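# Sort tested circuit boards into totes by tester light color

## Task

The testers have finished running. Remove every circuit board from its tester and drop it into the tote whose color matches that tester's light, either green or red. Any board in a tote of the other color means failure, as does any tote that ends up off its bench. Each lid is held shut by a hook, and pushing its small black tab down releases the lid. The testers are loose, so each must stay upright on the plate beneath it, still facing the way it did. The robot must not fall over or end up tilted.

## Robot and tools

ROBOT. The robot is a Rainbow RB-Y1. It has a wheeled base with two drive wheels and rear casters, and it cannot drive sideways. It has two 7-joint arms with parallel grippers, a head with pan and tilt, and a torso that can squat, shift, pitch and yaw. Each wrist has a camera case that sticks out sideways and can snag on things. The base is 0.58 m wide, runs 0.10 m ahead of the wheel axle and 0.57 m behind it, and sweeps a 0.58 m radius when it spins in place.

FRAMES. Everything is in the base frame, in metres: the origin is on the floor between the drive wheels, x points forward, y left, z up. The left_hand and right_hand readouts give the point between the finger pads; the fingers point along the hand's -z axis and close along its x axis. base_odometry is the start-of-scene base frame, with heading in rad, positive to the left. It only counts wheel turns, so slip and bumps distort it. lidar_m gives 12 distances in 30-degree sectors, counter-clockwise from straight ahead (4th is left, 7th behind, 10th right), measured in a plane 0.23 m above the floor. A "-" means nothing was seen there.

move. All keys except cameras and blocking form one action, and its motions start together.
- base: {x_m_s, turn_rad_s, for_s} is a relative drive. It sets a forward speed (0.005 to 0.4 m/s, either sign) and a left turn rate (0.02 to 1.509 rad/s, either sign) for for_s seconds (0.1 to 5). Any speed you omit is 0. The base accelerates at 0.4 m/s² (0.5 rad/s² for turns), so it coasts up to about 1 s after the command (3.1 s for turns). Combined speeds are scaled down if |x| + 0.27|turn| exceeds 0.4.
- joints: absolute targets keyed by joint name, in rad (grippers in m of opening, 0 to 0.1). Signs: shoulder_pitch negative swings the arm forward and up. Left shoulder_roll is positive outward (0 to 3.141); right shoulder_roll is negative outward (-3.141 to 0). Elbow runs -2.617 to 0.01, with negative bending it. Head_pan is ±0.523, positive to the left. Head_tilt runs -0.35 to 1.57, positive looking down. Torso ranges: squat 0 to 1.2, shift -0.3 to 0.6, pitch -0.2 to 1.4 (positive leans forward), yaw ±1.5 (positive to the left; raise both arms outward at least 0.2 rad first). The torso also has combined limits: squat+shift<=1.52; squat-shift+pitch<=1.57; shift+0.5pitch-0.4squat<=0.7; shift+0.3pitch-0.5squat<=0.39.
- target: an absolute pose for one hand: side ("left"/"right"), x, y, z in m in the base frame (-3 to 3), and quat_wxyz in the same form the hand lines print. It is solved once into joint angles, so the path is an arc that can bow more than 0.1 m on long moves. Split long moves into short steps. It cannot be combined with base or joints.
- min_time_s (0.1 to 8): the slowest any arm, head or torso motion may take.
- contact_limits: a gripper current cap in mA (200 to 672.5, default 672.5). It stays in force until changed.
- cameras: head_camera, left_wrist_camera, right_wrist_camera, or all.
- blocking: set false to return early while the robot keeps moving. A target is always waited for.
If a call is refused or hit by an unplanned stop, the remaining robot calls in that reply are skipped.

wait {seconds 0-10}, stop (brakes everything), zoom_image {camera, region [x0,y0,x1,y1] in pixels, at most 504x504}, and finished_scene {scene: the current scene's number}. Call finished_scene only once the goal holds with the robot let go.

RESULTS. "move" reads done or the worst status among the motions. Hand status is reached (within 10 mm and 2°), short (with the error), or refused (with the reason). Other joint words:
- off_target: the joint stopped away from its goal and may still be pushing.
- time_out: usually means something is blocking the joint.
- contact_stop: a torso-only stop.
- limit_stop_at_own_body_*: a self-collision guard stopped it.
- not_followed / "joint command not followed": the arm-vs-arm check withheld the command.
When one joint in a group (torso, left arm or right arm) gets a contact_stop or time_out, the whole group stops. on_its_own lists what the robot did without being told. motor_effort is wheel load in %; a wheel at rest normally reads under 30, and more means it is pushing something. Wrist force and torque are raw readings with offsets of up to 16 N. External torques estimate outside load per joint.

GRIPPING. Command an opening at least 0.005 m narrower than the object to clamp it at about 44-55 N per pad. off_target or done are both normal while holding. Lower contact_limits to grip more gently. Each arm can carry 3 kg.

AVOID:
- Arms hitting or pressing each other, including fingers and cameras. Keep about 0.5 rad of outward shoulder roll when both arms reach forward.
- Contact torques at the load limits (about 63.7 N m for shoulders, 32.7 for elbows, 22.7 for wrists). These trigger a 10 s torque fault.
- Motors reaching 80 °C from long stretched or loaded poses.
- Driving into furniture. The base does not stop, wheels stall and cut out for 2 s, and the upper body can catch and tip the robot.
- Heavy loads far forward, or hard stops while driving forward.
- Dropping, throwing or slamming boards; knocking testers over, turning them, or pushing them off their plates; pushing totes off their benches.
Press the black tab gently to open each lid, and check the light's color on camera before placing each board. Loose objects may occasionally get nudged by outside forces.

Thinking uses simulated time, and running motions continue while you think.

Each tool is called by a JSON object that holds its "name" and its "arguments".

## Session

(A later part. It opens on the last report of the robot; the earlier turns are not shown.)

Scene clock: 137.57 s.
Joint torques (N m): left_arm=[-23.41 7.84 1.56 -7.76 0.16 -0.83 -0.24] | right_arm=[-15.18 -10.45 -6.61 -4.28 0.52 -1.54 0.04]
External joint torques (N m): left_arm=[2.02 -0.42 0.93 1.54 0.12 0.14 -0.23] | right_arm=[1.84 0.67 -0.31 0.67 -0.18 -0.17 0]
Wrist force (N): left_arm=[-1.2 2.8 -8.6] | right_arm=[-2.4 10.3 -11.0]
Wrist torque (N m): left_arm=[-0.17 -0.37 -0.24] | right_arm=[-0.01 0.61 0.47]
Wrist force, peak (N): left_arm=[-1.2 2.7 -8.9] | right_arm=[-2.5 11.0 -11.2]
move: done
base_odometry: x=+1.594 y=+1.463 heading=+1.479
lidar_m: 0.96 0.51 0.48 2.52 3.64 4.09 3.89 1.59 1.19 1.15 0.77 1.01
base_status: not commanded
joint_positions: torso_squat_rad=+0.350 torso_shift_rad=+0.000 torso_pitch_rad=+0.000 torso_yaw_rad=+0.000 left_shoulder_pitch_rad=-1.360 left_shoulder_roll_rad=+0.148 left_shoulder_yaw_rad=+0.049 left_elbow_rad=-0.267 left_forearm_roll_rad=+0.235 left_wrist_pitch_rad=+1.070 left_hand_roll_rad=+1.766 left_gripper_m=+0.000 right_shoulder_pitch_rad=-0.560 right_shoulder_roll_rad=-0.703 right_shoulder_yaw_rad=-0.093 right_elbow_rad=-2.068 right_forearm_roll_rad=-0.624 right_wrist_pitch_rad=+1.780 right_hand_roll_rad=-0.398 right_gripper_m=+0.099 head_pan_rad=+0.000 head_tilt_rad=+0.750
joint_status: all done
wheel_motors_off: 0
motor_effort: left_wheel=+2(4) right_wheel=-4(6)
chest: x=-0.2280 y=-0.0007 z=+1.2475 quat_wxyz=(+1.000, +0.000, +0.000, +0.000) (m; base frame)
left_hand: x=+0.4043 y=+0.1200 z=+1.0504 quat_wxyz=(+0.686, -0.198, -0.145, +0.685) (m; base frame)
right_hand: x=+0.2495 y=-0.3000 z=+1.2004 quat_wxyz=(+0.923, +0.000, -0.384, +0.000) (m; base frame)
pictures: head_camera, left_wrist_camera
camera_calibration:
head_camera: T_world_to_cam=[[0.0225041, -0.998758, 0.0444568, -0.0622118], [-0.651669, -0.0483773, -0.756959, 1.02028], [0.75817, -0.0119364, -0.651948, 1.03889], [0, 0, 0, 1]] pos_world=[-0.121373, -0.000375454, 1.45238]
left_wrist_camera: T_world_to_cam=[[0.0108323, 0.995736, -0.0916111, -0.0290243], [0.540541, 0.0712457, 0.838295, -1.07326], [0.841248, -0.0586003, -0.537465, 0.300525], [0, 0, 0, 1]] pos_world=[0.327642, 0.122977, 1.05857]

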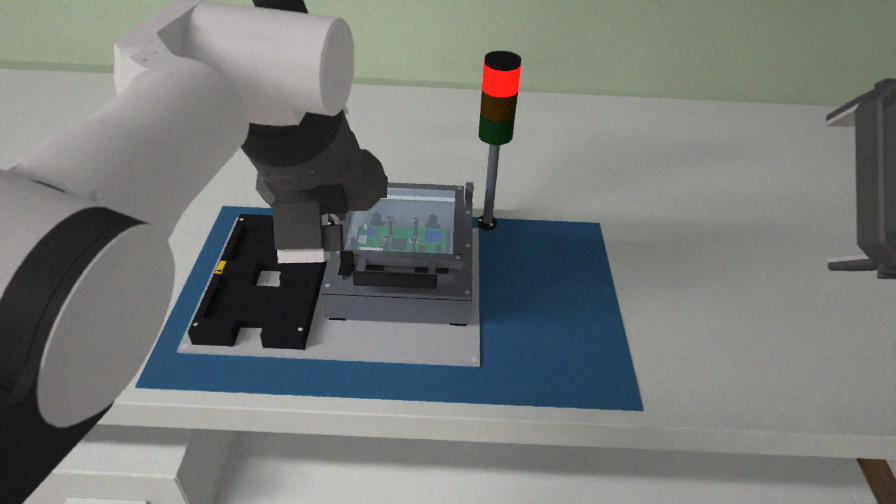

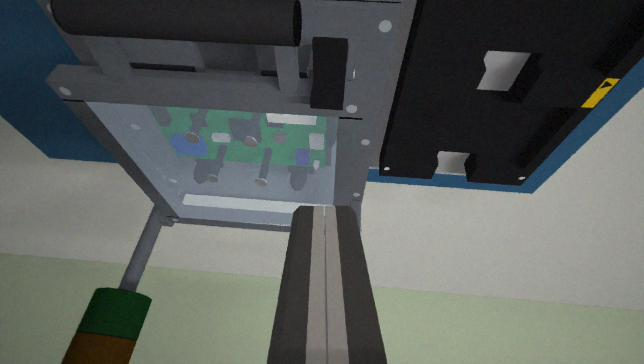

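{"name": "move", "arguments": {"base": {"x_m_s":0.1,"for_s":0.7}}}

{"name": "move", "arguments": {"target": {"side":"left","x":0.32,"y":0.122,"z":1.02,"quat_wxyz":[0.69,-0.153,-0.153,0.69]}, "cameras": ["left_wrist_camera","head_camera"]}}

{"name": "zoom_image", "arguments": {"camera": "left_wrist_camera", "region": [200, 60, 420, 260]}}

Scene clock: 156.33 s.
Joint torques (N m): left_arm=[-23.59 7.87 1.41 -7.86 0.15 -0.94 -0.22] | right_arm=[-15.03 -10.62 -6.57 -4.29 0.37 -1.54 -0.06]
External joint torques (N m): left_arm=[1.84 -0.38 0.79 1.43 0.12 0.03 -0.22] | right_arm=[1.99 0.5 -0.28 0.66 -0.33 -0.17 -0.1]
Wrist force (N): left_arm=[-1.1 2.7 -8.6] | right_arm=[-2.0 10.8 -11.1]
Wrist torque (N m): left_arm=[-0.16 -0.34 -0.25] | right_arm=[-0.07 0.64 0.48]
Wrist force, peak (N): left_arm=[-1.2 2.7 -9.0] | right_arm=[-2.3 11.0 -11.3]
move: done
base_odometry: x=+1.600 y=+1.533 heading=+1.479
lidar_m: 0.90 0.51 0.44 0.99 3.63 4.16 3.92 1.59 1.20 1.16 0.75 0.94
base_status: done (sent for 0.7 of 0.7 s)
joint_positions: torso_squat_rad=+0.350 torso_shift_rad=+0.000 torso_pitch_rad=+0.000 torso_yaw_rad=+0.000 left_shoulder_pitch_rad=-1.360 left_shoulder_roll_rad=+0.148 left_shoulder_yaw_rad=+0.049 left_elbow_rad=-0.267 left_forearm_roll_rad=+0.235 left_wrist_pitch_rad=+1.070 left_hand_roll_rad=+1.766 left_gripper_m=+0.000 right_shoulder_pitch_rad=-0.560 right_shoulder_roll_rad=-0.703 right_shoulder_yaw_rad=-0.093 right_elbow_rad=-2.068 right_forearm_roll_rad=-0.624 right_wrist_pitch_rad=+1.780 right_hand_roll_rad=-0.398 right_gripper_m=+0.099 head_pan_rad=+0.000 head_tilt_rad=+0.750
joint_status: not commanded
wheel_motors_off: 0
motor_effort: left_wheel=+1(24) right_wheel=-4(20)
chest: x=-0.2279 y=-0.0007 z=+1.2475 quat_wxyz=(+1.000, +0.000, +0.000, +0.000) (m; base frame)
left_hand: x=+0.4043 y=+0.1201 z=+1.0502 quat_wxyz=(+0.686, -0.198, -0.145, +0.685) (m; base frame)
right_hand: x=+0.2496 y=-0.3000 z=+1.2003 quat_wxyz=(+0.923, +0.000, -0.384, +0.000) (m; base frame)
pictures: none

Scene clock: 158.07 s.
Joint torques (N m): left_arm=[-20.52 3.05 1.68 -8.73 0.02 -1.01 0.26] | right_arm=[-15.09 -10.72 -6.51 -4.3 0.52 -1.44 0.06]
External joint torques (N m): left_arm=[0.78 -0.35 -0.51 0.25 0.23 -0.2 0.27] | right_arm=[1.93 0.4 -0.21 0.64 -0.18 -0.06 0.02]
Wrist force (N): left_arm=[-1.7 2.6 -9.0] | right_arm=[-2.5 10.5 -11.1]
Wrist torque (N m): left_arm=[-0.19 -0.40 -0.22] | right_arm=[-0.03 0.59 0.49]
Wrist force, peak (N): left_arm=[-2.6 4.7 -9.6] | right_arm=[-2.2 11.0 -11.3]
move: done
base_odometry: x=+1.600 y=+1.533 heading=+1.479
lidar_m: 0.90 0.50 0.44 0.99 3.64 4.16 3.92 1.59 1.19 1.16 0.75 0.94
base_status: not commanded
joint_positions: torso_squat_rad=+0.350 torso_shift_rad=+0.000 torso_pitch_rad=+0.000 torso_yaw_rad=+0.000 left_shoulder_pitch_rad=-0.831 left_shoulder_roll_rad=+0.093 left_shoulder_yaw_rad=-0.102 left_elbow_rad=-1.224 left_forearm_roll_rad=+0.111 left_wrist_pitch_rad=+1.568 left_hand_roll_rad=+1.912 left_gripper_m=+0.000 right_shoulder_pitch_rad=-0.560 right_shoulder_roll_rad=-0.703 right_shoulder_yaw_rad=-0.093 right_elbow_rad=-2.068 right_forearm_roll_rad=-0.624 right_wrist_pitch_rad=+1.780 right_hand_roll_rad=-0.398 right_gripper_m=+0.099 head_pan_rad=+0.000 head_tilt_rad=+0.750
joint_status: all done
wheel_motors_off: 0
motor_effort: left_wheel=+0(2) right_wheel=-4(5)
chest: x=-0.2280 y=-0.0007 z=+1.2475 quat_wxyz=(+1.000, +0.000, +0.000, +0.000) (m; base frame)
left_hand: x=+0.3198 y=+0.1221 z=+1.0202 quat_wxyz=(+0.690, -0.153, -0.153, +0.690) (m; base frame)
left_hand_status: reached (checked arc, planned for 1.3 s): 0 mm and 0.0 deg off.
right_hand: x=+0.2495 y=-0.3000 z=+1.2004 quat_wxyz=(+0.923, +0.000, -0.384, +0.000) (m; base frame)
pictures: head_camera, left_wrist_camera
camera_calibration:
head_camera: T_world_to_cam=[[0.0225084, -0.998758, 0.0444514, -0.0622057], [-0.651776, -0.0483744, -0.756867, 1.0202], [0.758078, -0.0119365, -0.652055, 1.03896], [0, 0, 0, 1]] pos_world=[-0.121273, -0.000375465, 1.45238]
left_wrist_camera: T_world_to_cam=[[-0.00887498, 0.999804, -0.0176841, -0.102506], [0.584719, 0.019535, 0.811001, -0.982433], [0.811187, -0.0031426, -0.584778, 0.4066], [0, 0, 0, 1]] pos_world=[0.243709, 0.122956, 1.03271]

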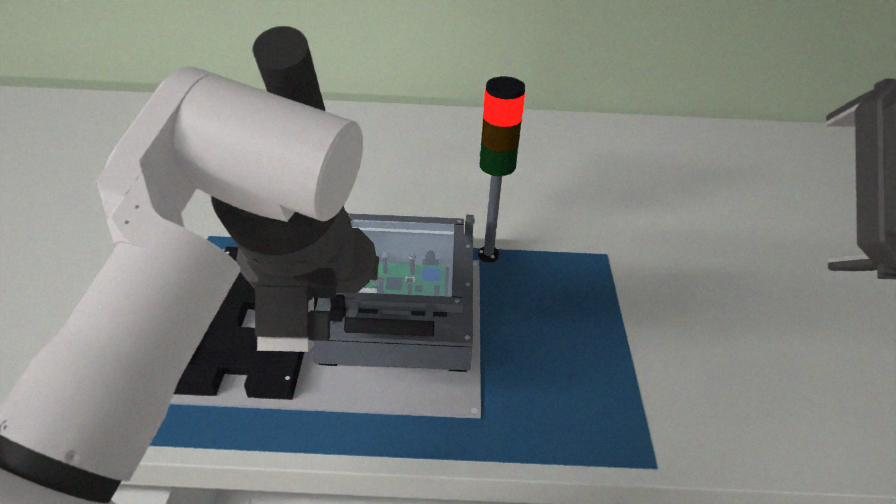

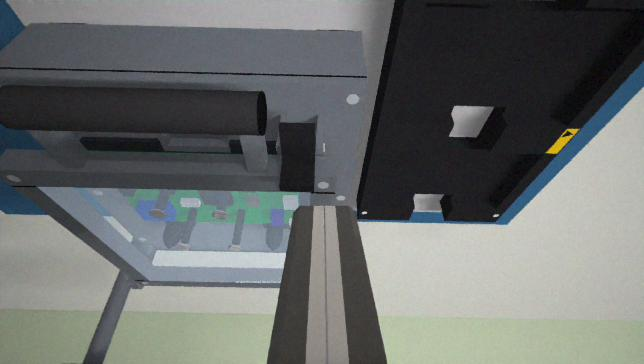

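Scaled by 2.291 from the camera's 644x364 image, which has a finer 920x520 frame.

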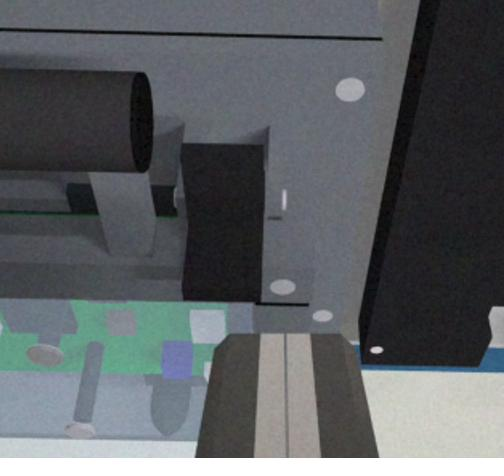

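{"name": "move", "arguments": {"target": {"side":"left","x":0.332,"y":0.118,"z":0.995,"quat_wxyz":[0.69,-0.153,-0.153,0.69]}, "cameras": ["left_wrist_camera","head_camera"]}}

{"name": "zoom_image", "arguments": {"camera": "left_wrist_camera", "region": [200, 60, 420, 260]}}

{"name": "move", "arguments": {"target": {"side":"left","x":0.332,"y":0.118,"z":0.982,"quat_wxyz":[0.69,-0.153,-0.153,0.69]}, "cameras": ["left_wrist_camera","head_camera"]}}

{"name": "zoom_image", "arguments": {"camera": "left_wrist_camera", "region": [200, 60, 420, 260]}}

Scene clock: 177.23 s.
Joint torques (N m): left_arm=[-21.24 3.01 1.48 -8.04 -0.08 -0.86 0.04] | right_arm=[-15.06 -10.57 -6.55 -4.32 0.5 -1.55 -0.01]
External joint torques (N m): left_arm=[0.51 -0.52 -0.52 1.16 0.12 -0.04 0.05] | right_arm=[1.96 0.54 -0.26 0.63 -0.2 -0.18 -0.05]
Wrist force (N): left_arm=[-1.7 2.6 -9.0] | right_arm=[-2.3 10.7 -11.1]
Wrist torque (N m): left_arm=[-0.19 -0.41 -0.20] | right_arm=[-0.05 0.60 0.48]
Wrist force, peak (N): left_arm=[-2.5 3.2 -9.8] | right_arm=[-2.6 10.7 -11.5]
move: done
base_odometry: x=+1.600 y=+1.533 heading=+1.479
lidar_m: 0.90 0.51 0.44 0.99 3.64 4.15 3.92 1.59 1.19 1.16 0.75 0.93
base_status: not commanded
joint_positions: torso_squat_rad=+0.350 torso_shift_rad=+0.000 torso_pitch_rad=+0.000 torso_yaw_rad=+0.000 left_shoulder_pitch_rad=-0.858 left_shoulder_roll_rad=+0.080 left_shoulder_yaw_rad=-0.105 left_elbow_rad=-1.077 left_forearm_roll_rad=+0.105 left_wrist_pitch_rad=+1.445 left_hand_roll_rad=+1.912 left_gripper_m=+0.000 right_shoulder_pitch_rad=-0.560 right_shoulder_roll_rad=-0.703 right_shoulder_yaw_rad=-0.093 right_elbow_rad=-2.068 right_forearm_roll_rad=-0.624 right_wrist_pitch_rad=+1.780 right_hand_roll_rad=-0.398 right_gripper_m=+0.099 head_pan_rad=+0.000 head_tilt_rad=+0.750
joint_status: all done
wheel_motors_off: 0
motor_effort: left_wheel=+2(4) right_wheel=-3(5)
chest: x=-0.2280 y=-0.0007 z=+1.2475 quat_wxyz=(+1.000, +0.000, +0.000, +0.000) (m; base frame)
left_hand: x=+0.3316 y=+0.1182 z=+0.9952 quat_wxyz=(+0.690, -0.154, -0.153, +0.690) (m; base frame)
left_hand_status: reached (checked arc, planned for 0.4 s): 1 mm and 0.1 deg off.
right_hand: x=+0.2495 y=-0.3000 z=+1.2004 quat_wxyz=(+0.923, +0.000, -0.384, +0.000) (m; base frame)
pictures: head_camera, left_wrist_camera
camera_calibration:
head_camera: T_world_to_cam=[[0.02251, -0.998758, 0.0444533, -0.0622082], [-0.651776, -0.0483768, -0.756867, 1.0202], [0.758078, -0.0119365, -0.652055, 1.03896], [0, 0, 0, 1]] pos_world=[-0.121273, -0.000375457, 1.45238]
left_wrist_camera: T_world_to_cam=[[-0.00871343, 0.999799, -0.0180416, -0.0986236], [0.582985, 0.0197379, 0.812243, -0.969744], [0.812436, -0.00344056, -0.58304, 0.38029], [0, 0, 0, 1]] pos_world=[0.255525, 0.119053, 1.00761]

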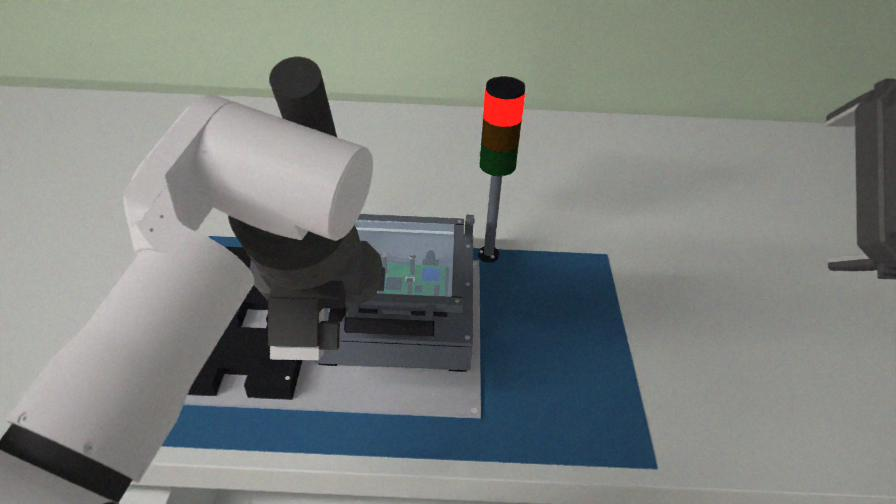

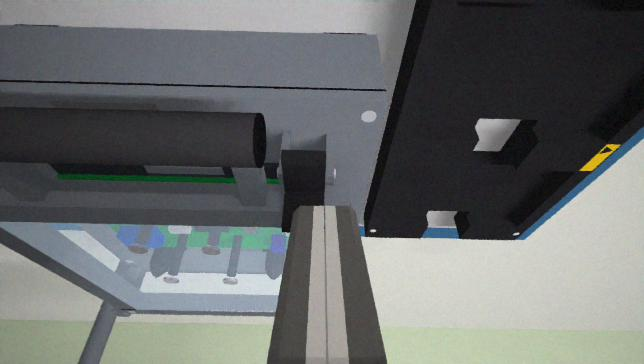

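Scaled by 2.291 from the camera's 644x364 image, which has a finer 920x520 frame.

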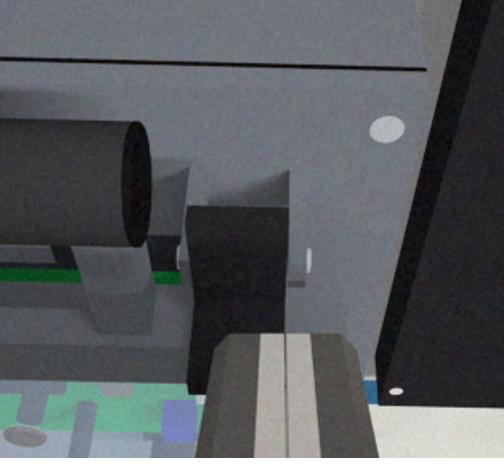

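Scene clock: 177.97 s.
Joint torques (N m): left_arm=[-1.93 -0.52 0.22 4.41 1 -1.92 0.17] | right_arm=[-15.51 -10.54 -6.71 -4.16 0.53 -1.46 -0.02]
External joint torques (N m): left_arm=[19.88 -4.03 -1.73 13.66 1.2 -0.97 0.17] | right_arm=[1.54 0.56 -0.43 0.78 -0.17 -0.08 -0.06]
Wrist force (N): left_arm=[4.8 6.6 56.5] | right_arm=[-2.2 10.6 -11.2]
Wrist torque (N m): left_arm=[-0.17 -0.28 -0.23] | right_arm=[-0.04 0.61 0.48]
Wrist force, peak (N): left_arm=[6.5 13.9 72.4] | right_arm=[-2.3 10.8 -11.7]
move: done
base_odometry: x=+1.600 y=+1.533 heading=+1.480
lidar_m: 0.89 0.51 0.43 0.98 3.64 4.15 3.92 1.59 1.20 1.16 0.75 0.93
base_status: not commanded
joint_positions: torso_squat_rad=+0.350 torso_shift_rad=-0.001 torso_pitch_rad=-0.002 torso_yaw_rad=+0.000 left_shoulder_pitch_rad=-0.856 left_shoulder_roll_rad=+0.076 left_shoulder_yaw_rad=-0.109 left_elbow_rad=-1.041 left_forearm_roll_rad=+0.101 left_wrist_pitch_rad=+1.401 left_hand_roll_rad=+1.912 left_gripper_m=+0.000 right_shoulder_pitch_rad=-0.560 right_shoulder_roll_rad=-0.703 right_shoulder_yaw_rad=-0.093 right_elbow_rad=-2.068 right_forearm_roll_rad=-0.624 right_wrist_pitch_rad=+1.780 right_hand_roll_rad=-0.398 right_gripper_m=+0.099 head_pan_rad=+0.000 head_tilt_rad=+0.750
joint_status: all done
wheel_motors_off: 0
motor_effort: left_wheel=+15(17) right_wheel=+1(6)
chest: x=-0.2295 y=-0.0008 z=+1.2474 quat_wxyz=(+1.000, +0.001, -0.001, +0.000) (m; base frame)
left_hand: x=+0.3331 y=+0.1175 z=+0.9870 quat_wxyz=(+0.690, -0.157, -0.156, +0.689) (m; base frame)
left_hand_status: reached (checked arc, planned for 0.2 s): 5 mm and 0.6 deg off.
right_hand: x=+0.2482 y=-0.2999 z=+1.2014 quat_wxyz=(+0.923, +0.000, -0.385, +0.000) (m; base frame)
pictures: head_camera, left_wrist_camera
camera_calibration:
head_camera: T_world_to_cam=[[0.0226285, -0.998762, 0.04431, -0.062049], [-0.64994, -0.0483737, -0.758444, 1.02156], [0.759648, -0.0116364, -0.65023, 1.03816], [0, 0, 0, 1]] pos_world=[-0.123277, -0.000474972, 1.45259]
left_wrist_camera: T_world_to_cam=[[-0.0074404, 0.999811, -0.0179347, -0.0987074], [0.57595, 0.0189463, 0.817265, -0.966425], [0.817451, -0.00424874, -0.575983, 0.365755], [0, 0, 0, 1]] pos_world=[0.256892, 0.118553, 0.998724]

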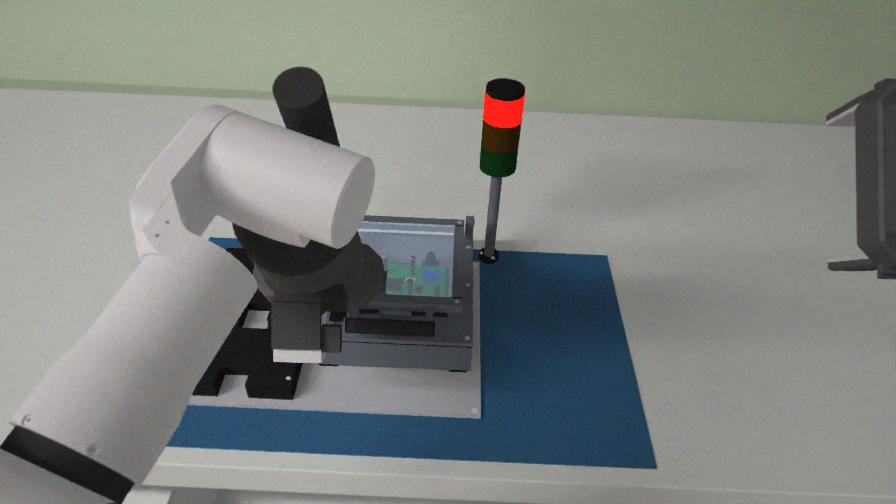

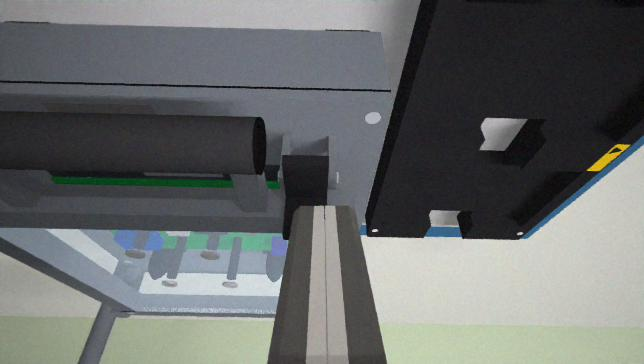

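Scaled by 2.291 from the camera's 644x364 image, which has a finer 920x520 frame.

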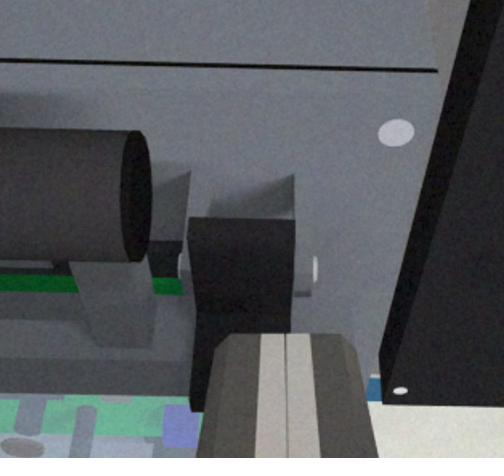

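{"name": "move", "arguments": {"target": {"side":"left","x":0.332,"y":0.118,"z":1.0,"quat_wxyz":[0.69,-0.153,-0.153,0.69]}}}

{"name": "move", "arguments": {"target": {"side":"left","x":0.308,"y":0.118,"z":0.99,"quat_wxyz":[0.69,-0.153,-0.153,0.69]}, "cameras": ["left_wrist_camera"]}}

{"name": "move", "arguments": {"target": {"side":"left","x":0.308,"y":0.118,"z":0.977,"quat_wxyz":[0.69,-0.153,-0.153,0.69]}, "cameras": ["left_wrist_camera"]}}

{"name": "zoom_image", "arguments": {"camera": "left_wrist_camera", "region": [200, 60, 420, 260]}}

Scene clock: 193.50 s.
Joint torques (N m): left_arm=[-19.45 3.45 2.31 -7.55 0.23 -0.83 0.09] | right_arm=[-15.16 -10.82 -6.52 -4.19 0.45 -1.44 -0.06]
External joint torques (N m): left_arm=[2.46 -0.24 0.32 1.64 0.43 -0.01 0.1] | right_arm=[1.87 0.3 -0.23 0.76 -0.26 -0.07 -0.1]
Wrist force (N): left_arm=[-1.7 2.6 -9.3] | right_arm=[-2.2 10.7 -10.9]
Wrist torque (N m): left_arm=[-0.19 -0.40 -0.21] | right_arm=[-0.03 0.61 0.49]
Wrist force, peak (N): left_arm=[4.9 7.1 56.9] | right_arm=[-2.3 10.8 -11.5]
move: done
base_odometry: x=+1.600 y=+1.533 heading=+1.479
lidar_m: 0.90 0.51 0.44 0.99 3.64 4.16 3.92 1.59 1.19 1.16 0.75 0.94
base_status: not commanded
joint_positions: torso_squat_rad=+0.350 torso_shift_rad=+0.000 torso_pitch_rad=+0.000 torso_yaw_rad=+0.000 left_shoulder_pitch_rad=-0.874 left_shoulder_roll_rad=+0.081 left_shoulder_yaw_rad=-0.101 left_elbow_rad=-1.061 left_forearm_roll_rad=+0.109 left_wrist_pitch_rad=+1.447 left_hand_roll_rad=+1.910 left_gripper_m=+0.000 right_shoulder_pitch_rad=-0.560 right_shoulder_roll_rad=-0.703 right_shoulder_yaw_rad=-0.093 right_elbow_rad=-2.068 right_forearm_roll_rad=-0.624 right_wrist_pitch_rad=+1.780 right_hand_roll_rad=-0.398 right_gripper_m=+0.099 head_pan_rad=+0.000 head_tilt_rad=+0.750
joint_status: all done
wheel_motors_off: 0
motor_effort: left_wheel=+3(15) right_wheel=-3(7)
chest: x=-0.2280 y=-0.0008 z=+1.2475 quat_wxyz=(+1.000, +0.000, +0.000, +0.000) (m; base frame)
left_hand: x=+0.3336 y=+0.1177 z=+0.9985 quat_wxyz=(+0.691, -0.153, -0.152, +0.690) (m; base frame)
left_hand_status: reached (checked arc, planned for 0.2 s): 2 mm and 0.1 deg off.
right_hand: x=+0.2495 y=-0.3000 z=+1.2004 quat_wxyz=(+0.923, +0.000, -0.384, +0.000) (m; base frame)
pictures: none

Scene clock: 194.50 s.
Joint torques (N m): left_arm=[-19.5 1.89 0.96 -8.56 -0.05 -0.71 0.32] | right_arm=[-15.1 -10.56 -6.39 -4.28 0.35 -1.37 0]
External joint torques (N m): left_arm=[0.99 -0.57 -1.14 0.56 0.17 0.11 0.32] | right_arm=[1.93 0.55 -0.1 0.67 -0.36 0 -0.04]
Wrist force (N): left_arm=[-1.4 2.8 -9.2] | right_arm=[-2.4 10.5 -10.9]
Wrist torque (N m): left_arm=[-0.21 -0.38 -0.23] | right_arm=[-0.02 0.59 0.50]
Wrist force, peak (N): left_arm=[-1.6 3.6 -9.7] | right_arm=[-2.5 10.8 -11.6]
move: done
base_odometry: x=+1.600 y=+1.533 heading=+1.479
lidar_m: 0.90 0.51 0.44 0.98 3.64 4.16 3.91 1.59 1.19 1.16 0.74 0.93
base_status: not commanded
joint_positions: torso_squat_rad=+0.350 torso_shift_rad=+0.000 torso_pitch_rad=+0.000 torso_yaw_rad=+0.000 left_shoulder_pitch_rad=-0.753 left_shoulder_roll_rad=+0.074 left_shoulder_yaw_rad=-0.134 left_elbow_rad=-1.246 left_forearm_roll_rad=+0.089 left_wrist_pitch_rad=+1.516 left_hand_roll_rad=+1.927 left_gripper_m=+0.000 right_shoulder_pitch_rad=-0.560 right_shoulder_roll_rad=-0.703 right_shoulder_yaw_rad=-0.093 right_elbow_rad=-2.068 right_forearm_roll_rad=-0.624 right_wrist_pitch_rad=+1.780 right_hand_roll_rad=-0.398 right_gripper_m=+0.099 head_pan_rad=+0.000 head_tilt_rad=+0.750
joint_status: all done
wheel_motors_off: 0
motor_effort: left_wheel=+4(6) right_wheel=-3(5)
chest: x=-0.2280 y=-0.0007 z=+1.2475 quat_wxyz=(+1.000, +0.000, +0.000, +0.000) (m; base frame)
left_hand: x=+0.3080 y=+0.1181 z=+0.9901 quat_wxyz=(+0.690, -0.152, -0.153, +0.691) (m; base frame)
left_hand_status: reached (checked arc, planned for 0.5 s): 0 mm and 0.1 deg off.
right_hand: x=+0.2495 y=-0.3000 z=+1.2004 quat_wxyz=(+0.923, +0.000, -0.384, +0.000) (m; base frame)
pictures: left_wrist_camera
camera_calibration:
left_wrist_camera: T_world_to_cam=[[-0.00902997, 0.999803, -0.0176975, -0.0990926], [0.585414, 0.0196339, 0.810497, -0.950788], [0.810685, -0.00304158, -0.585475, 0.399425], [0, 0, 0, 1]] pos_world=[0.231902, 0.118956, 1.00271]

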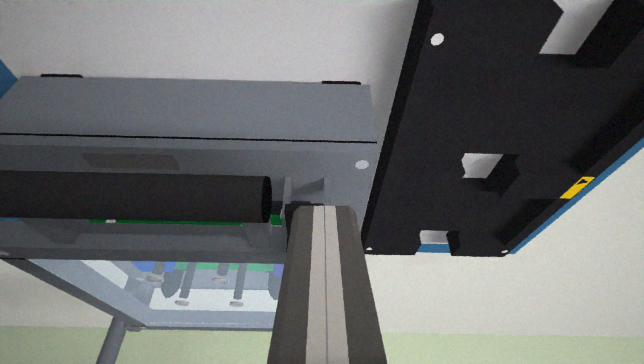

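Scene clock: 195.10 s.
Joint torques (N m): left_arm=[-19.13 2.03 1.35 -8.24 -0.06 -0.88 0.33] | right_arm=[-15.41 -10.73 -6.26 -4.17 0.45 -1.46 -0.04]
External joint torques (N m): left_arm=[1.22 -0.27 -0.7 0.94 0.16 -0.07 0.34] | right_arm=[1.61 0.38 0.03 0.78 -0.25 -0.08 -0.08]
Wrist force (N): left_arm=[-1.5 3.0 -9.1] | right_arm=[-2.1 10.6 -11.2]
Wrist torque (N m): left_arm=[-0.23 -0.39 -0.22] | right_arm=[-0.04 0.62 0.48]
Wrist force, peak (N): left_arm=[-1.6 3.6 -10.1] | right_arm=[-2.7 10.5 -11.6]
move: done
base_odometry: x=+1.600 y=+1.533 heading=+1.479
lidar_m: 0.90 0.51 0.44 0.97 3.64 4.17 3.92 1.59 1.20 1.15 0.75 0.94
base_status: not commanded
joint_positions: torso_squat_rad=+0.350 torso_shift_rad=+0.000 torso_pitch_rad=+0.000 torso_yaw_rad=+0.000 left_shoulder_pitch_rad=-0.735 left_shoulder_roll_rad=+0.070 left_shoulder_yaw_rad=-0.141 left_elbow_rad=-1.226 left_forearm_roll_rad=+0.083 left_wrist_pitch_rad=+1.478 left_hand_roll_rad=+1.928 left_gripper_m=+0.000 right_shoulder_pitch_rad=-0.560 right_shoulder_roll_rad=-0.703 right_shoulder_yaw_rad=-0.093 right_elbow_rad=-2.068 right_forearm_roll_rad=-0.624 right_wrist_pitch_rad=+1.780 right_hand_roll_rad=-0.398 right_gripper_m=+0.099 head_pan_rad=+0.000 head_tilt_rad=+0.750
joint_status: all done
wheel_motors_off: 0
motor_effort: left_wheel=+4(5) right_wheel=-2(5)
chest: x=-0.2280 y=-0.0007 z=+1.2475 quat_wxyz=(+1.000, +0.000, +0.000, +0.000) (m; base frame)
left_hand: x=+0.3072 y=+0.1182 z=+0.9775 quat_wxyz=(+0.690, -0.153, -0.153, +0.690) (m; base frame)
left_hand_status: reached (checked arc, planned for 0.2 s): 1 mm and 0.0 deg off.
right_hand: x=+0.2495 y=-0.3000 z=+1.2004 quat_wxyz=(+0.923, +0.000, -0.384, +0.000) (m; base frame)
pictures: left_wrist_camera
camera_calibration:
left_wrist_camera: T_world_to_cam=[[-0.00862067, 0.999803, -0.0178682, -0.0993476], [0.584139, 0.0195381, 0.811418, -0.940701], [0.811608, -0.00344256, -0.584193, 0.391112], [0, 0, 0, 1]] pos_world=[0.231214, 0.119054, 0.990012]

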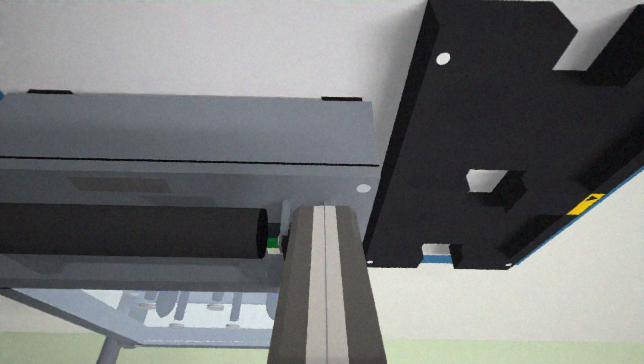

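Scaled by 2.291 from the camera's 644x364 image, which has a finer 920x520 frame.

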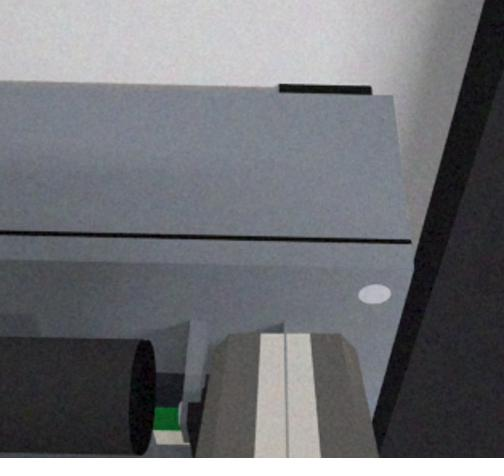

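{"name": "move", "arguments": {"target": {"side":"left","x":0.31,"y":0.118,"z":0.966,"quat_wxyz":[0.69,-0.153,-0.153,0.69]}, "cameras": ["left_wrist_camera"]}}

{"name": "move", "arguments": {"target": {"side":"left","x":0.31,"y":0.118,"z":0.957,"quat_wxyz":[0.69,-0.153,-0.153,0.69]}, "cameras": ["left_wrist_camera","head_camera"]}}

Scene clock: 200.53 s.
Joint torques (N m): left_arm=[-14.11 2.61 1.52 -4.18 0.08 -0.85 0.13] | right_arm=[-15.17 -10.53 -6.52 -4.24 0.45 -1.41 0.03]
External joint torques (N m): left_arm=[6.34 0.3 -0.47 5.07 0.3 0 0.13] | right_arm=[1.87 0.58 -0.23 0.71 -0.25 -0.03 -0.01]
Wrist force (N): left_arm=[-0.1 3.3 9.9] | right_arm=[-2.4 10.5 -11.3]
Wrist torque (N m): left_arm=[-0.27 -0.35 -0.23] | right_arm=[-0.02 0.60 0.50]
Wrist force, peak (N): left_arm=[0.4 6.6 19.2] | right_arm=[-2.3 11.1 -11.3]
move: done
base_odometry: x=+1.600 y=+1.533 heading=+1.479
lidar_m: 0.90 0.51 0.44 0.98 3.64 4.15 3.92 1.59 1.20 1.15 0.75 0.94
base_status: not commanded
joint_positions: torso_squat_rad=+0.350 torso_shift_rad=+0.000 torso_pitch_rad=-0.001 torso_yaw_rad=+0.000 left_shoulder_pitch_rad=-0.739 left_shoulder_roll_rad=+0.066 left_shoulder_yaw_rad=-0.143 left_elbow_rad=-1.177 left_forearm_roll_rad=+0.080 left_wrist_pitch_rad=+1.431 left_hand_roll_rad=+1.927 left_gripper_m=+0.000 right_shoulder_pitch_rad=-0.560 right_shoulder_roll_rad=-0.703 right_shoulder_yaw_rad=-0.094 right_elbow_rad=-2.068 right_forearm_roll_rad=-0.624 right_wrist_pitch_rad=+1.780 right_hand_roll_rad=-0.398 right_gripper_m=+0.099 head_pan_rad=+0.000 head_tilt_rad=+0.750
joint_status: all done
wheel_motors_off: 0
motor_effort: left_wheel=+6(6) right_wheel=-2(5)
chest: x=-0.2284 y=-0.0008 z=+1.2475 quat_wxyz=(+1.000, +0.000, +0.000, +0.000) (m; base frame)
left_hand: x=+0.3103 y=+0.1176 z=+0.9674 quat_wxyz=(+0.690, -0.154, -0.154, +0.690) (m; base frame)
left_hand_status: reached (checked arc, planned for 0.3 s): 2 mm and 0.2 deg off.
right_hand: x=+0.2491 y=-0.3000 z=+1.2007 quat_wxyz=(+0.923, +0.000, -0.384, +0.000) (m; base frame)
pictures: left_wrist_camera
camera_calibration:
left_wrist_camera: T_world_to_cam=[[-0.00802507, 0.999803, -0.0181665, -0.0988502], [0.581779, 0.0194441, 0.813115, -0.9352], [0.813307, -0.00404361, -0.58182, 0.37999], [0, 0, 0, 1]] pos_world=[0.234237, 0.118551, 0.979715]

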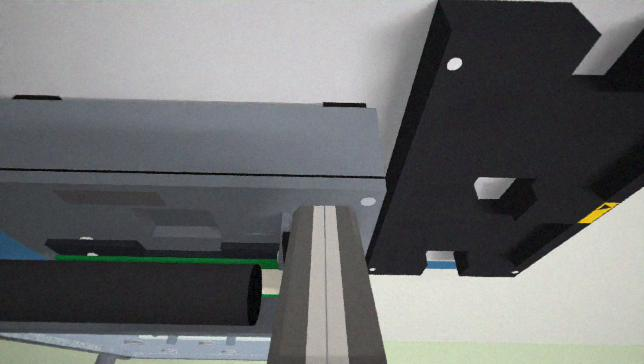

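Scene clock: 201.27 s.
Joint torques (N m): left_arm=[3.71 1.27 0.1 9.7 0.5 -3.34 0.28] | right_arm=[-15.4 -10.52 -6.19 -4.12 0.48 -1.44 0.05]
External joint torques (N m): left_arm=[24.19 -1.01 -1.87 18.99 0.72 -2.6 0.28] | right_arm=[1.66 0.58 0.09 0.81 -0.22 -0.06 0.01]
Wrist force (N): left_arm=[5.6 12.0 82.2] | right_arm=[-2.5 10.6 -11.0]
Wrist torque (N m): left_arm=[-0.22 -0.17 -0.24] | right_arm=[-0.05 0.58 0.50]
Wrist force, peak (N): left_arm=[6.8 19.2 100.7] | right_arm=[-2.1 11.0 -11.7]
move: done
base_odometry: x=+1.600 y=+1.533 heading=+1.480
lidar_m: 0.90 0.50 0.44 0.98 3.64 4.16 3.91 1.59 1.20 1.16 0.75 0.93
base_status: not commanded
joint_positions: torso_squat_rad=+0.350 torso_shift_rad=-0.002 torso_pitch_rad=-0.003 torso_yaw_rad=+0.000 left_shoulder_pitch_rad=-0.736 left_shoulder_roll_rad=+0.063 left_shoulder_yaw_rad=-0.146 left_elbow_rad=-1.158 left_forearm_roll_rad=+0.078 left_wrist_pitch_rad=+1.403 left_hand_roll_rad=+1.928 left_gripper_m=+0.000 right_shoulder_pitch_rad=-0.560 right_shoulder_roll_rad=-0.703 right_shoulder_yaw_rad=-0.094 right_elbow_rad=-2.068 right_forearm_roll_rad=-0.624 right_wrist_pitch_rad=+1.780 right_hand_roll_rad=-0.398 right_gripper_m=+0.099 head_pan_rad=+0.000 head_tilt_rad=+0.750
joint_status: all done
wheel_motors_off: 0
motor_effort: left_wheel=+19(20) right_wheel=+4(7)
chest: x=-0.2301 y=-0.0009 z=+1.2474 quat_wxyz=(+1.000, +0.001, -0.002, +0.000) (m; base frame)
left_hand: x=+0.3109 y=+0.1169 z=+0.9633 quat_wxyz=(+0.690, -0.158, -0.157, +0.689) (m; base frame)
left_hand_status: reached (checked arc, planned for 0.2 s): 6 mm and 0.7 deg off.
right_hand: x=+0.2477 y=-0.2999 z=+1.2018 quat_wxyz=(+0.923, +0.000, -0.385, +0.000) (m; base frame)
pictures: head_camera, left_wrist_camera
camera_calibration:
head_camera: T_world_to_cam=[[0.0226573, -0.998763, 0.0442691, -0.0620722], [-0.64913, -0.0483737, -0.759138, 1.02222], [0.76034, -0.0115364, -0.649423, 1.03775], [0, 0, 0, 1]] pos_world=[-0.124079, -0.000574807, 1.45269]
left_wrist_camera: T_world_to_cam=[[-0.00634939, 0.999805, -0.0187067, -0.098197], [0.574383, 0.0189596, 0.818367, -0.934813], [0.818562, -0.00554867, -0.574391, 0.368462], [0, 0, 0, 1]] pos_world=[0.234708, 0.117946, 0.974825]

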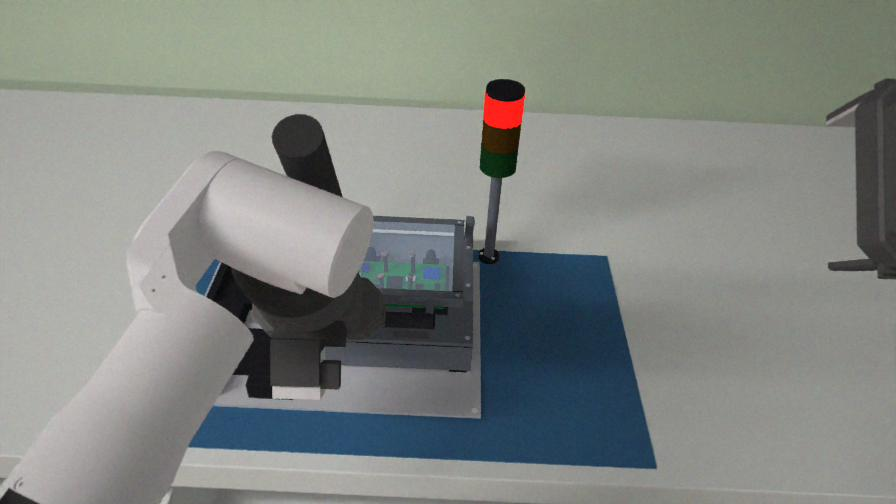

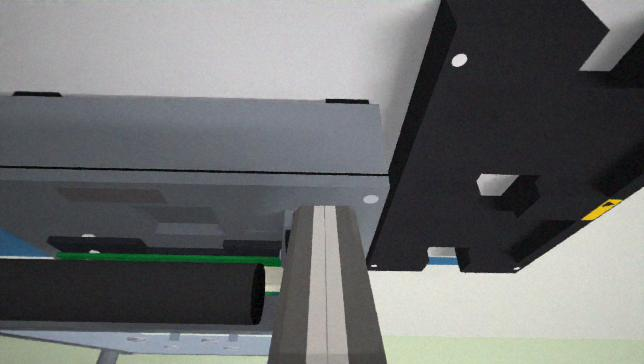

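{"name": "move", "arguments": {"target": {"side":"left","x":0.305,"y":0.118,"z":0.99,"quat_wxyz":[0.69,-0.153,-0.153,0.69]}}}

{"name": "move", "arguments": {"target": {"side":"left","x":0.25,"y":0.12,"z":1.02,"quat_wxyz":[0.69,-0.153,-0.153,0.69]}, "cameras": ["left_wrist_camera","head_camera"]}}

{"name": "zoom_image", "arguments": {"camera": "head_camera", "region": [280, 180, 520, 380]}}

Scene clock: 209.70 s.
Joint torques (N m): left_arm=[-18.86 2.98 2.87 -7.62 0.08 -0.79 0.1] | right_arm=[-15.52 -10.46 -6.55 -4.24 0.4 -1.46 -0.03]
External joint torques (N m): left_arm=[1.55 0.6 0.78 1.49 0.3 0.02 0.11] | right_arm=[1.51 0.66 -0.26 0.71 -0.3 -0.08 -0.07]
Wrist force (N): left_arm=[-1.6 2.8 -9.1] | right_arm=[-2.4 10.9 -10.9]
Wrist torque (N m): left_arm=[-0.19 -0.38 -0.21] | right_arm=[-0.09 0.60 0.48]
Wrist force, peak (N): left_arm=[6.2 13.7 86.4] | right_arm=[-2.0 10.7 -12.0]
move: done
base_odometry: x=+1.600 y=+1.533 heading=+1.479
lidar_m: 0.90 0.51 0.44 0.98 3.64 4.16 3.92 1.59 1.19 1.16 0.74 0.93
base_status: not commanded
joint_positions: torso_squat_rad=+0.350 torso_shift_rad=+0.000 torso_pitch_rad=+0.000 torso_yaw_rad=+0.000 left_shoulder_pitch_rad=-0.746 left_shoulder_roll_rad=+0.073 left_shoulder_yaw_rad=-0.136 left_elbow_rad=-1.251 left_forearm_roll_rad=+0.088 left_wrist_pitch_rad=+1.517 left_hand_roll_rad=+1.927 left_gripper_m=+0.000 right_shoulder_pitch_rad=-0.560 right_shoulder_roll_rad=-0.703 right_shoulder_yaw_rad=-0.094 right_elbow_rad=-2.068 right_forearm_roll_rad=-0.624 right_wrist_pitch_rad=+1.780 right_hand_roll_rad=-0.398 right_gripper_m=+0.099 head_pan_rad=+0.000 head_tilt_rad=+0.750
joint_status: all done
wheel_motors_off: 0
motor_effort: left_wheel=+2(18) right_wheel=-4(7)
chest: x=-0.2281 y=-0.0007 z=+1.2475 quat_wxyz=(+1.000, +0.000, +0.000, +0.000) (m; base frame)
left_hand: x=+0.3063 y=+0.1177 z=+0.9884 quat_wxyz=(+0.691, -0.152, -0.152, +0.690) (m; base frame)
left_hand_status: reached (checked arc, planned for 0.4 s): 2 mm and 0.2 deg off.
right_hand: x=+0.2495 y=-0.3000 z=+1.2004 quat_wxyz=(+0.923, +0.000, -0.384, +0.000) (m; base frame)
pictures: none

Scene clock: 210.83 s.
Joint torques (N m): left_arm=[-16.45 1.53 1.13 -7.88 0.01 -0.93 0.32] | right_arm=[-15.4 -10.66 -6.57 -4.31 0.51 -1.48 -0.05]
External joint torques (N m): left_arm=[1.29 0.65 -1.09 0.54 0.25 -0.13 0.32] | right_arm=[1.62 0.46 -0.28 0.64 -0.19 -0.11 -0.09]
Wrist force (N): left_arm=[-1.5 2.7 -9.2] | right_arm=[-2.7 10.8 -11.1]
Wrist torque (N m): left_arm=[-0.18 -0.36 -0.19] | right_arm=[-0.07 0.55 0.48]
Wrist force, peak (N): left_arm=[-1.3 3.8 -9.8] | right_arm=[-2.2 11.2 -11.1]
move: done
base_odometry: x=+1.600 y=+1.533 heading=+1.479
lidar_m: 0.90 0.51 0.43 0.98 3.64 4.16 3.92 1.59 1.20 1.16 0.75 0.94
base_status: not commanded
joint_positions: torso_squat_rad=+0.350 torso_shift_rad=+0.000 torso_pitch_rad=+0.000 torso_yaw_rad=+0.000 left_shoulder_pitch_rad=-0.589 left_shoulder_roll_rad=+0.079 left_shoulder_yaw_rad=-0.184 left_elbow_rad=-1.657 left_forearm_roll_rad=+0.071 left_wrist_pitch_rad=+1.768 left_hand_roll_rad=+1.956 left_gripper_m=+0.000 right_shoulder_pitch_rad=-0.560 right_shoulder_roll_rad=-0.703 right_shoulder_yaw_rad=-0.094 right_elbow_rad=-2.068 right_forearm_roll_rad=-0.624 right_wrist_pitch_rad=+1.780 right_hand_roll_rad=-0.398 right_gripper_m=+0.099 head_pan_rad=+0.000 head_tilt_rad=+0.750
joint_status: all done
wheel_motors_off: 0
motor_effort: left_wheel=+3(4) right_wheel=-4(5)
chest: x=-0.2280 y=-0.0007 z=+1.2475 quat_wxyz=(+1.000, +0.000, +0.000, +0.000) (m; base frame)
left_hand: x=+0.2500 y=+0.1200 z=+1.0200 quat_wxyz=(+0.690, -0.153, -0.153, +0.690) (m; base frame)
left_hand_status: reached (checked arc, planned for 0.7 s): 0 mm and 0.0 deg off.
right_hand: x=+0.2495 y=-0.3000 z=+1.2004 quat_wxyz=(+0.923, +0.000, -0.384, +0.000) (m; base frame)
pictures: head_camera, left_wrist_camera
camera_calibration:
head_camera: T_world_to_cam=[[0.0225041, -0.998758, 0.0444568, -0.0622163], [-0.651669, -0.0483773, -0.756959, 1.02036], [0.75817, -0.0119364, -0.651948, 1.03896], [0, 0, 0, 1]] pos_world=[-0.121373, -0.000375454, 1.45248]
left_wrist_camera: T_world_to_cam=[[-0.00882614, 0.9998, -0.0179669, -0.100741], [0.584428, 0.019737, 0.811206, -0.941743], [0.811398, -0.00334051, -0.584485, 0.462757], [0, 0, 0, 1]] pos_world=[0.174011, 0.120853, 1.03261]

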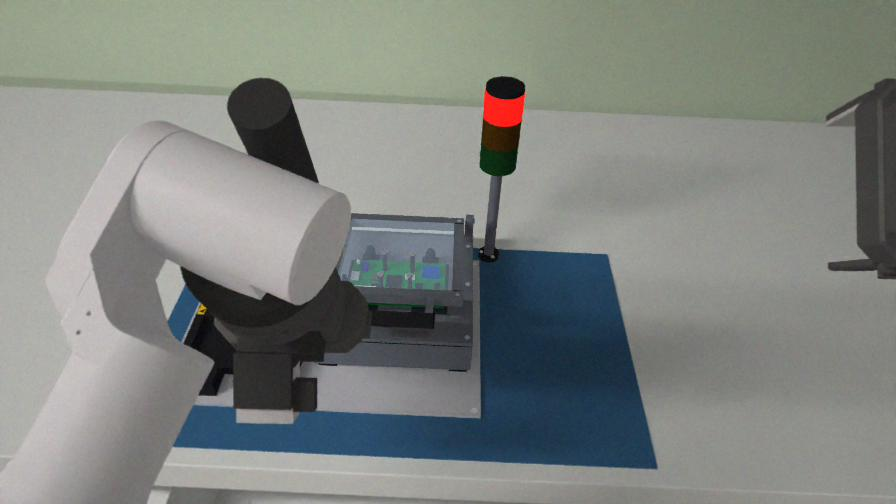

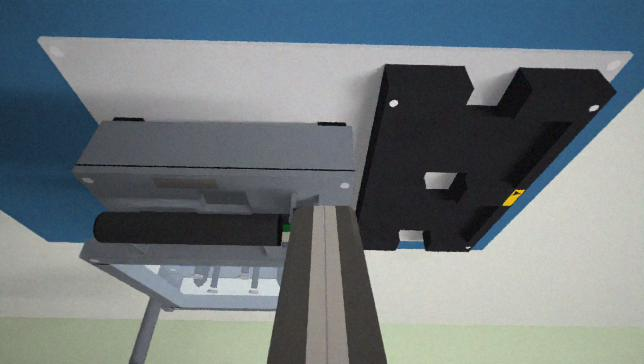

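Scaled by 2.100 from the camera's 896x504 image, which has a finer 1280x720 frame.

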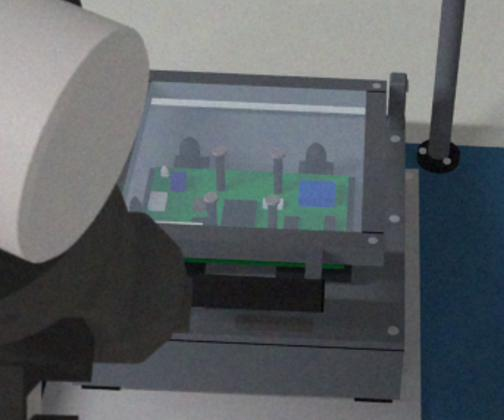

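{"name": "move", "arguments": {"target": {"side":"left","x":0.2,"y":0.35,"z":1.15,"quat_wxyz":[0.924,0,-0.383,0]}}}

{"name": "move", "arguments": {"joints": {"right_gripper_m":0.06}}}

{"name": "move", "arguments": {"target": {"side":"right","x":0.225,"y":0.02,"z":0.99,"quat_wxyz":[0.819,0,-0.574,0]}, "cameras": ["right_wrist_camera","head_camera"]}}

Scene clock: 227.53 s.
Joint torques (N m): left_arm=[-10.45 10.8 6.84 -4.19 -0.48 -1.43 0.35] | right_arm=[-15.12 -10.49 -6.57 -4.25 0.49 -1.44 -0.02]
External joint torques (N m): left_arm=[1.22 -0.7 -0.27 0.62 0 -0.06 0.39] | right_arm=[1.91 0.63 -0.28 0.7 -0.22 -0.07 -0.06]
Wrist force (N): left_arm=[-6.1 -0.1 -8.2] | right_arm=[-2.4 10.4 -11.2]
Wrist torque (N m): left_arm=[0.00 -0.64 -0.21] | right_arm=[-0.02 0.58 0.49]
Wrist force, peak (N): left_arm=[-6.4 -0.2 -8.5] | right_arm=[-2.4 10.9 -11.4]
move: done
base_odometry: x=+1.600 y=+1.533 heading=+1.479
lidar_m: 0.90 0.51 0.44 0.98 3.64 4.16 3.93 1.59 1.19 1.16 0.75 0.93
base_status: not commanded
joint_positions: torso_squat_rad=+0.350 torso_shift_rad=+0.000 torso_pitch_rad=+0.000 torso_yaw_rad=+0.000 left_shoulder_pitch_rad=-0.192 left_shoulder_roll_rad=+0.808 left_shoulder_yaw_rad=+0.228 left_elbow_rad=-2.206 left_forearm_roll_rad=+0.746 left_wrist_pitch_rad=+1.583 left_hand_roll_rad=+0.359 left_gripper_m=+0.000 right_shoulder_pitch_rad=-0.560 right_shoulder_roll_rad=-0.703 right_shoulder_yaw_rad=-0.094 right_elbow_rad=-2.068 right_forearm_roll_rad=-0.624 right_wrist_pitch_rad=+1.780 right_hand_roll_rad=-0.398 right_gripper_m=+0.099 head_pan_rad=+0.000 head_tilt_rad=+0.750
joint_status: all done
wheel_motors_off: 0
motor_effort: left_wheel=+1(4) right_wheel=-3(4)
chest: x=-0.2280 y=-0.0008 z=+1.2475 quat_wxyz=(+1.000, +0.000, +0.000, +0.000) (m; base frame)
left_hand: x=+0.2000 y=+0.3500 z=+1.1501 quat_wxyz=(+0.924, +0.000, -0.383, +0.000) (m; base frame)
left_hand_status: reached (checked arc, planned for 1.4 s): 0 mm and 0.0 deg off.
right_hand: x=+0.2495 y=-0.3000 z=+1.2004 quat_wxyz=(+0.923, +0.000, -0.384, +0.000) (m; base frame)
pictures: none

Scene clock: 228.47 s.
Joint torques (N m): left_arm=[-10.59 10.95 6.84 -4.32 -0.42 -1.43 0.38] | right_arm=[-15.2 -10.6 -6.39 -4.25 0.42 -1.43 0.03]
External joint torques (N m): left_arm=[1.08 -0.55 -0.27 0.49 0.06 -0.07 0.42] | right_arm=[1.83 0.52 -0.09 0.7 -0.28 -0.05 -0.01]
Wrist force (N): left_arm=[-6.0 0.0 -7.9] | right_arm=[-2.3 10.6 -11.1]
Wrist torque (N m): left_arm=[0.01 -0.65 -0.20] | right_arm=[-0.03 0.60 0.48]
Wrist force, peak (N): left_arm=[-6.3 0.1 -8.3] | right_arm=[-2.2 11.0 -11.2]
move: done
base_odometry: x=+1.600 y=+1.533 heading=+1.479
lidar_m: 0.90 0.51 0.44 0.99 3.64 4.16 3.93 1.59 1.19 1.16 0.75 0.94
base_status: not commanded
joint_positions: torso_squat_rad=+0.350 torso_shift_rad=+0.000 torso_pitch_rad=+0.000 torso_yaw_rad=+0.000 left_shoulder_pitch_rad=-0.192 left_shoulder_roll_rad=+0.808 left_shoulder_yaw_rad=+0.228 left_elbow_rad=-2.206 left_forearm_roll_rad=+0.746 left_wrist_pitch_rad=+1.583 left_hand_roll_rad=+0.359 left_gripper_m=+0.000 right_shoulder_pitch_rad=-0.560 right_shoulder_roll_rad=-0.703 right_shoulder_yaw_rad=-0.094 right_elbow_rad=-2.068 right_forearm_roll_rad=-0.624 right_wrist_pitch_rad=+1.780 right_hand_roll_rad=-0.398 right_gripper_m=+0.060 head_pan_rad=+0.000 head_tilt_rad=+0.750
joint_status: all done
wheel_motors_off: 0
motor_effort: left_wheel=+3(4) right_wheel=-2(4)
chest: x=-0.2280 y=-0.0008 z=+1.2475 quat_wxyz=(+1.000, +0.000, +0.000, +0.000) (m; base frame)
left_hand: x=+0.2000 y=+0.3500 z=+1.1501 quat_wxyz=(+0.924, +0.000, -0.383, +0.000) (m; base frame)
right_hand: x=+0.2495 y=-0.3000 z=+1.2004 quat_wxyz=(+0.923, +0.000, -0.384, +0.000) (m; base frame)
pictures: none

Scene clock: 230.10 s.
Joint torques (N m): left_arm=[-10.41 10.79 6.56 -4.38 -0.38 -1.47 0.5] | right_arm=[-11.45 6.71 -3.14 -8.27 1.21 -0.39 0.44]
External joint torques (N m): left_arm=[1.25 -0.71 -0.55 0.43 0.1 -0.11 0.54] | right_arm=[1.08 -0.52 -1.02 1.62 -0.49 0.29 0.38]
Wrist force (N): left_arm=[-6.1 -0.1 -8.4] | right_arm=[-4.0 10.4 -8.9]
Wrist torque (N m): left_arm=[-0.01 -0.65 -0.21] | right_arm=[-0.04 0.45 0.48]
Wrist force, peak (N): left_arm=[-6.0 -0.1 -8.7] | right_arm=[-2.7 10.9 -11.2]
move: done
base_odometry: x=+1.600 y=+1.533 heading=+1.479
lidar_m: 0.90 0.51 0.44 0.97 3.64 4.15 3.92 1.59 1.19 1.16 0.75 0.94
base_status: not commanded
joint_positions: torso_squat_rad=+0.350 torso_shift_rad=+0.000 torso_pitch_rad=+0.000 torso_yaw_rad=+0.000 left_shoulder_pitch_rad=-0.192 left_shoulder_roll_rad=+0.808 left_shoulder_yaw_rad=+0.228 left_elbow_rad=-2.206 left_forearm_roll_rad=+0.746 left_wrist_pitch_rad=+1.583 left_hand_roll_rad=+0.359 left_gripper_m=+0.000 right_shoulder_pitch_rad=-0.281 right_shoulder_roll_rad=+0.000 right_shoulder_yaw_rad=+0.879 right_elbow_rad=-1.542 right_forearm_roll_rad=+0.882 right_wrist_pitch_rad=+1.081 right_hand_roll_rad=-1.214 right_gripper_m=+0.060 head_pan_rad=+0.000 head_tilt_rad=+0.750
joint_status: all done
wheel_motors_off: 0
motor_effort: left_wheel=+2(4) right_wheel=-4(4)
chest: x=-0.2280 y=-0.0007 z=+1.2475 quat_wxyz=(+1.000, +0.000, +0.000, +0.000) (m; base frame)
left_hand: x=+0.2000 y=+0.3500 z=+1.1501 quat_wxyz=(+0.924, +0.000, -0.383, +0.000) (m; base frame)
right_hand: x=+0.2250 y=+0.0203 z=+0.9903 quat_wxyz=(+0.819, +0.000, -0.574, +0.000) (m; base frame)
right_hand_status: reached (checked arc, planned for 1.3 s): 0 mm and 0.1 deg off.
pictures: head_camera, right_wrist_camera
camera_calibration:
head_camera: T_world_to_cam=[[0.0225041, -0.998758, 0.0444568, -0.0622163], [-0.651669, -0.0483773, -0.756959, 1.02036], [0.75817, -0.0119364, -0.651948, 1.03896], [0, 0, 0, 1]] pos_world=[-0.121373, -0.000375454, 1.45248]
right_wrist_camera: T_world_to_cam=[[-0.324772, 0.0204989, -0.94557, 1.01141], [-0.414478, 0.895565, 0.161775, -0.0519201], [0.850136, 0.444458, -0.282358, 0.151058], [0, 0, 0, 1]] pos_world=[0.178538, -0.0413741, 1.00741]

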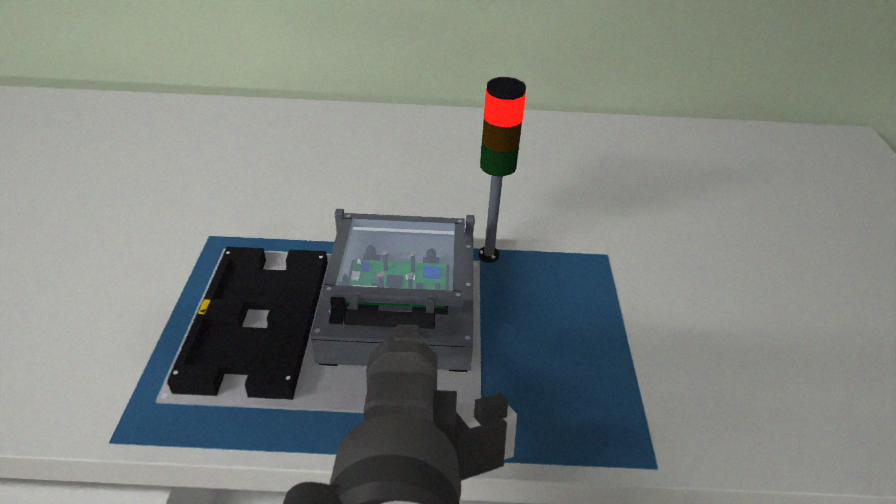

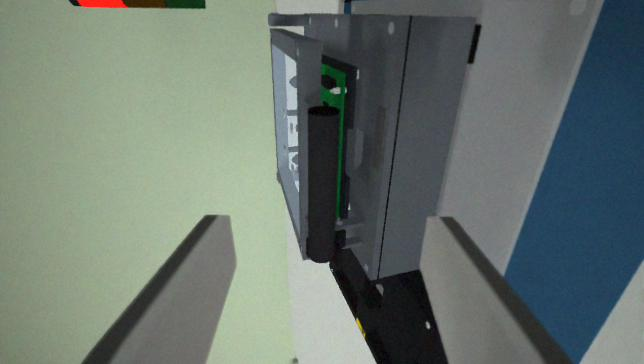

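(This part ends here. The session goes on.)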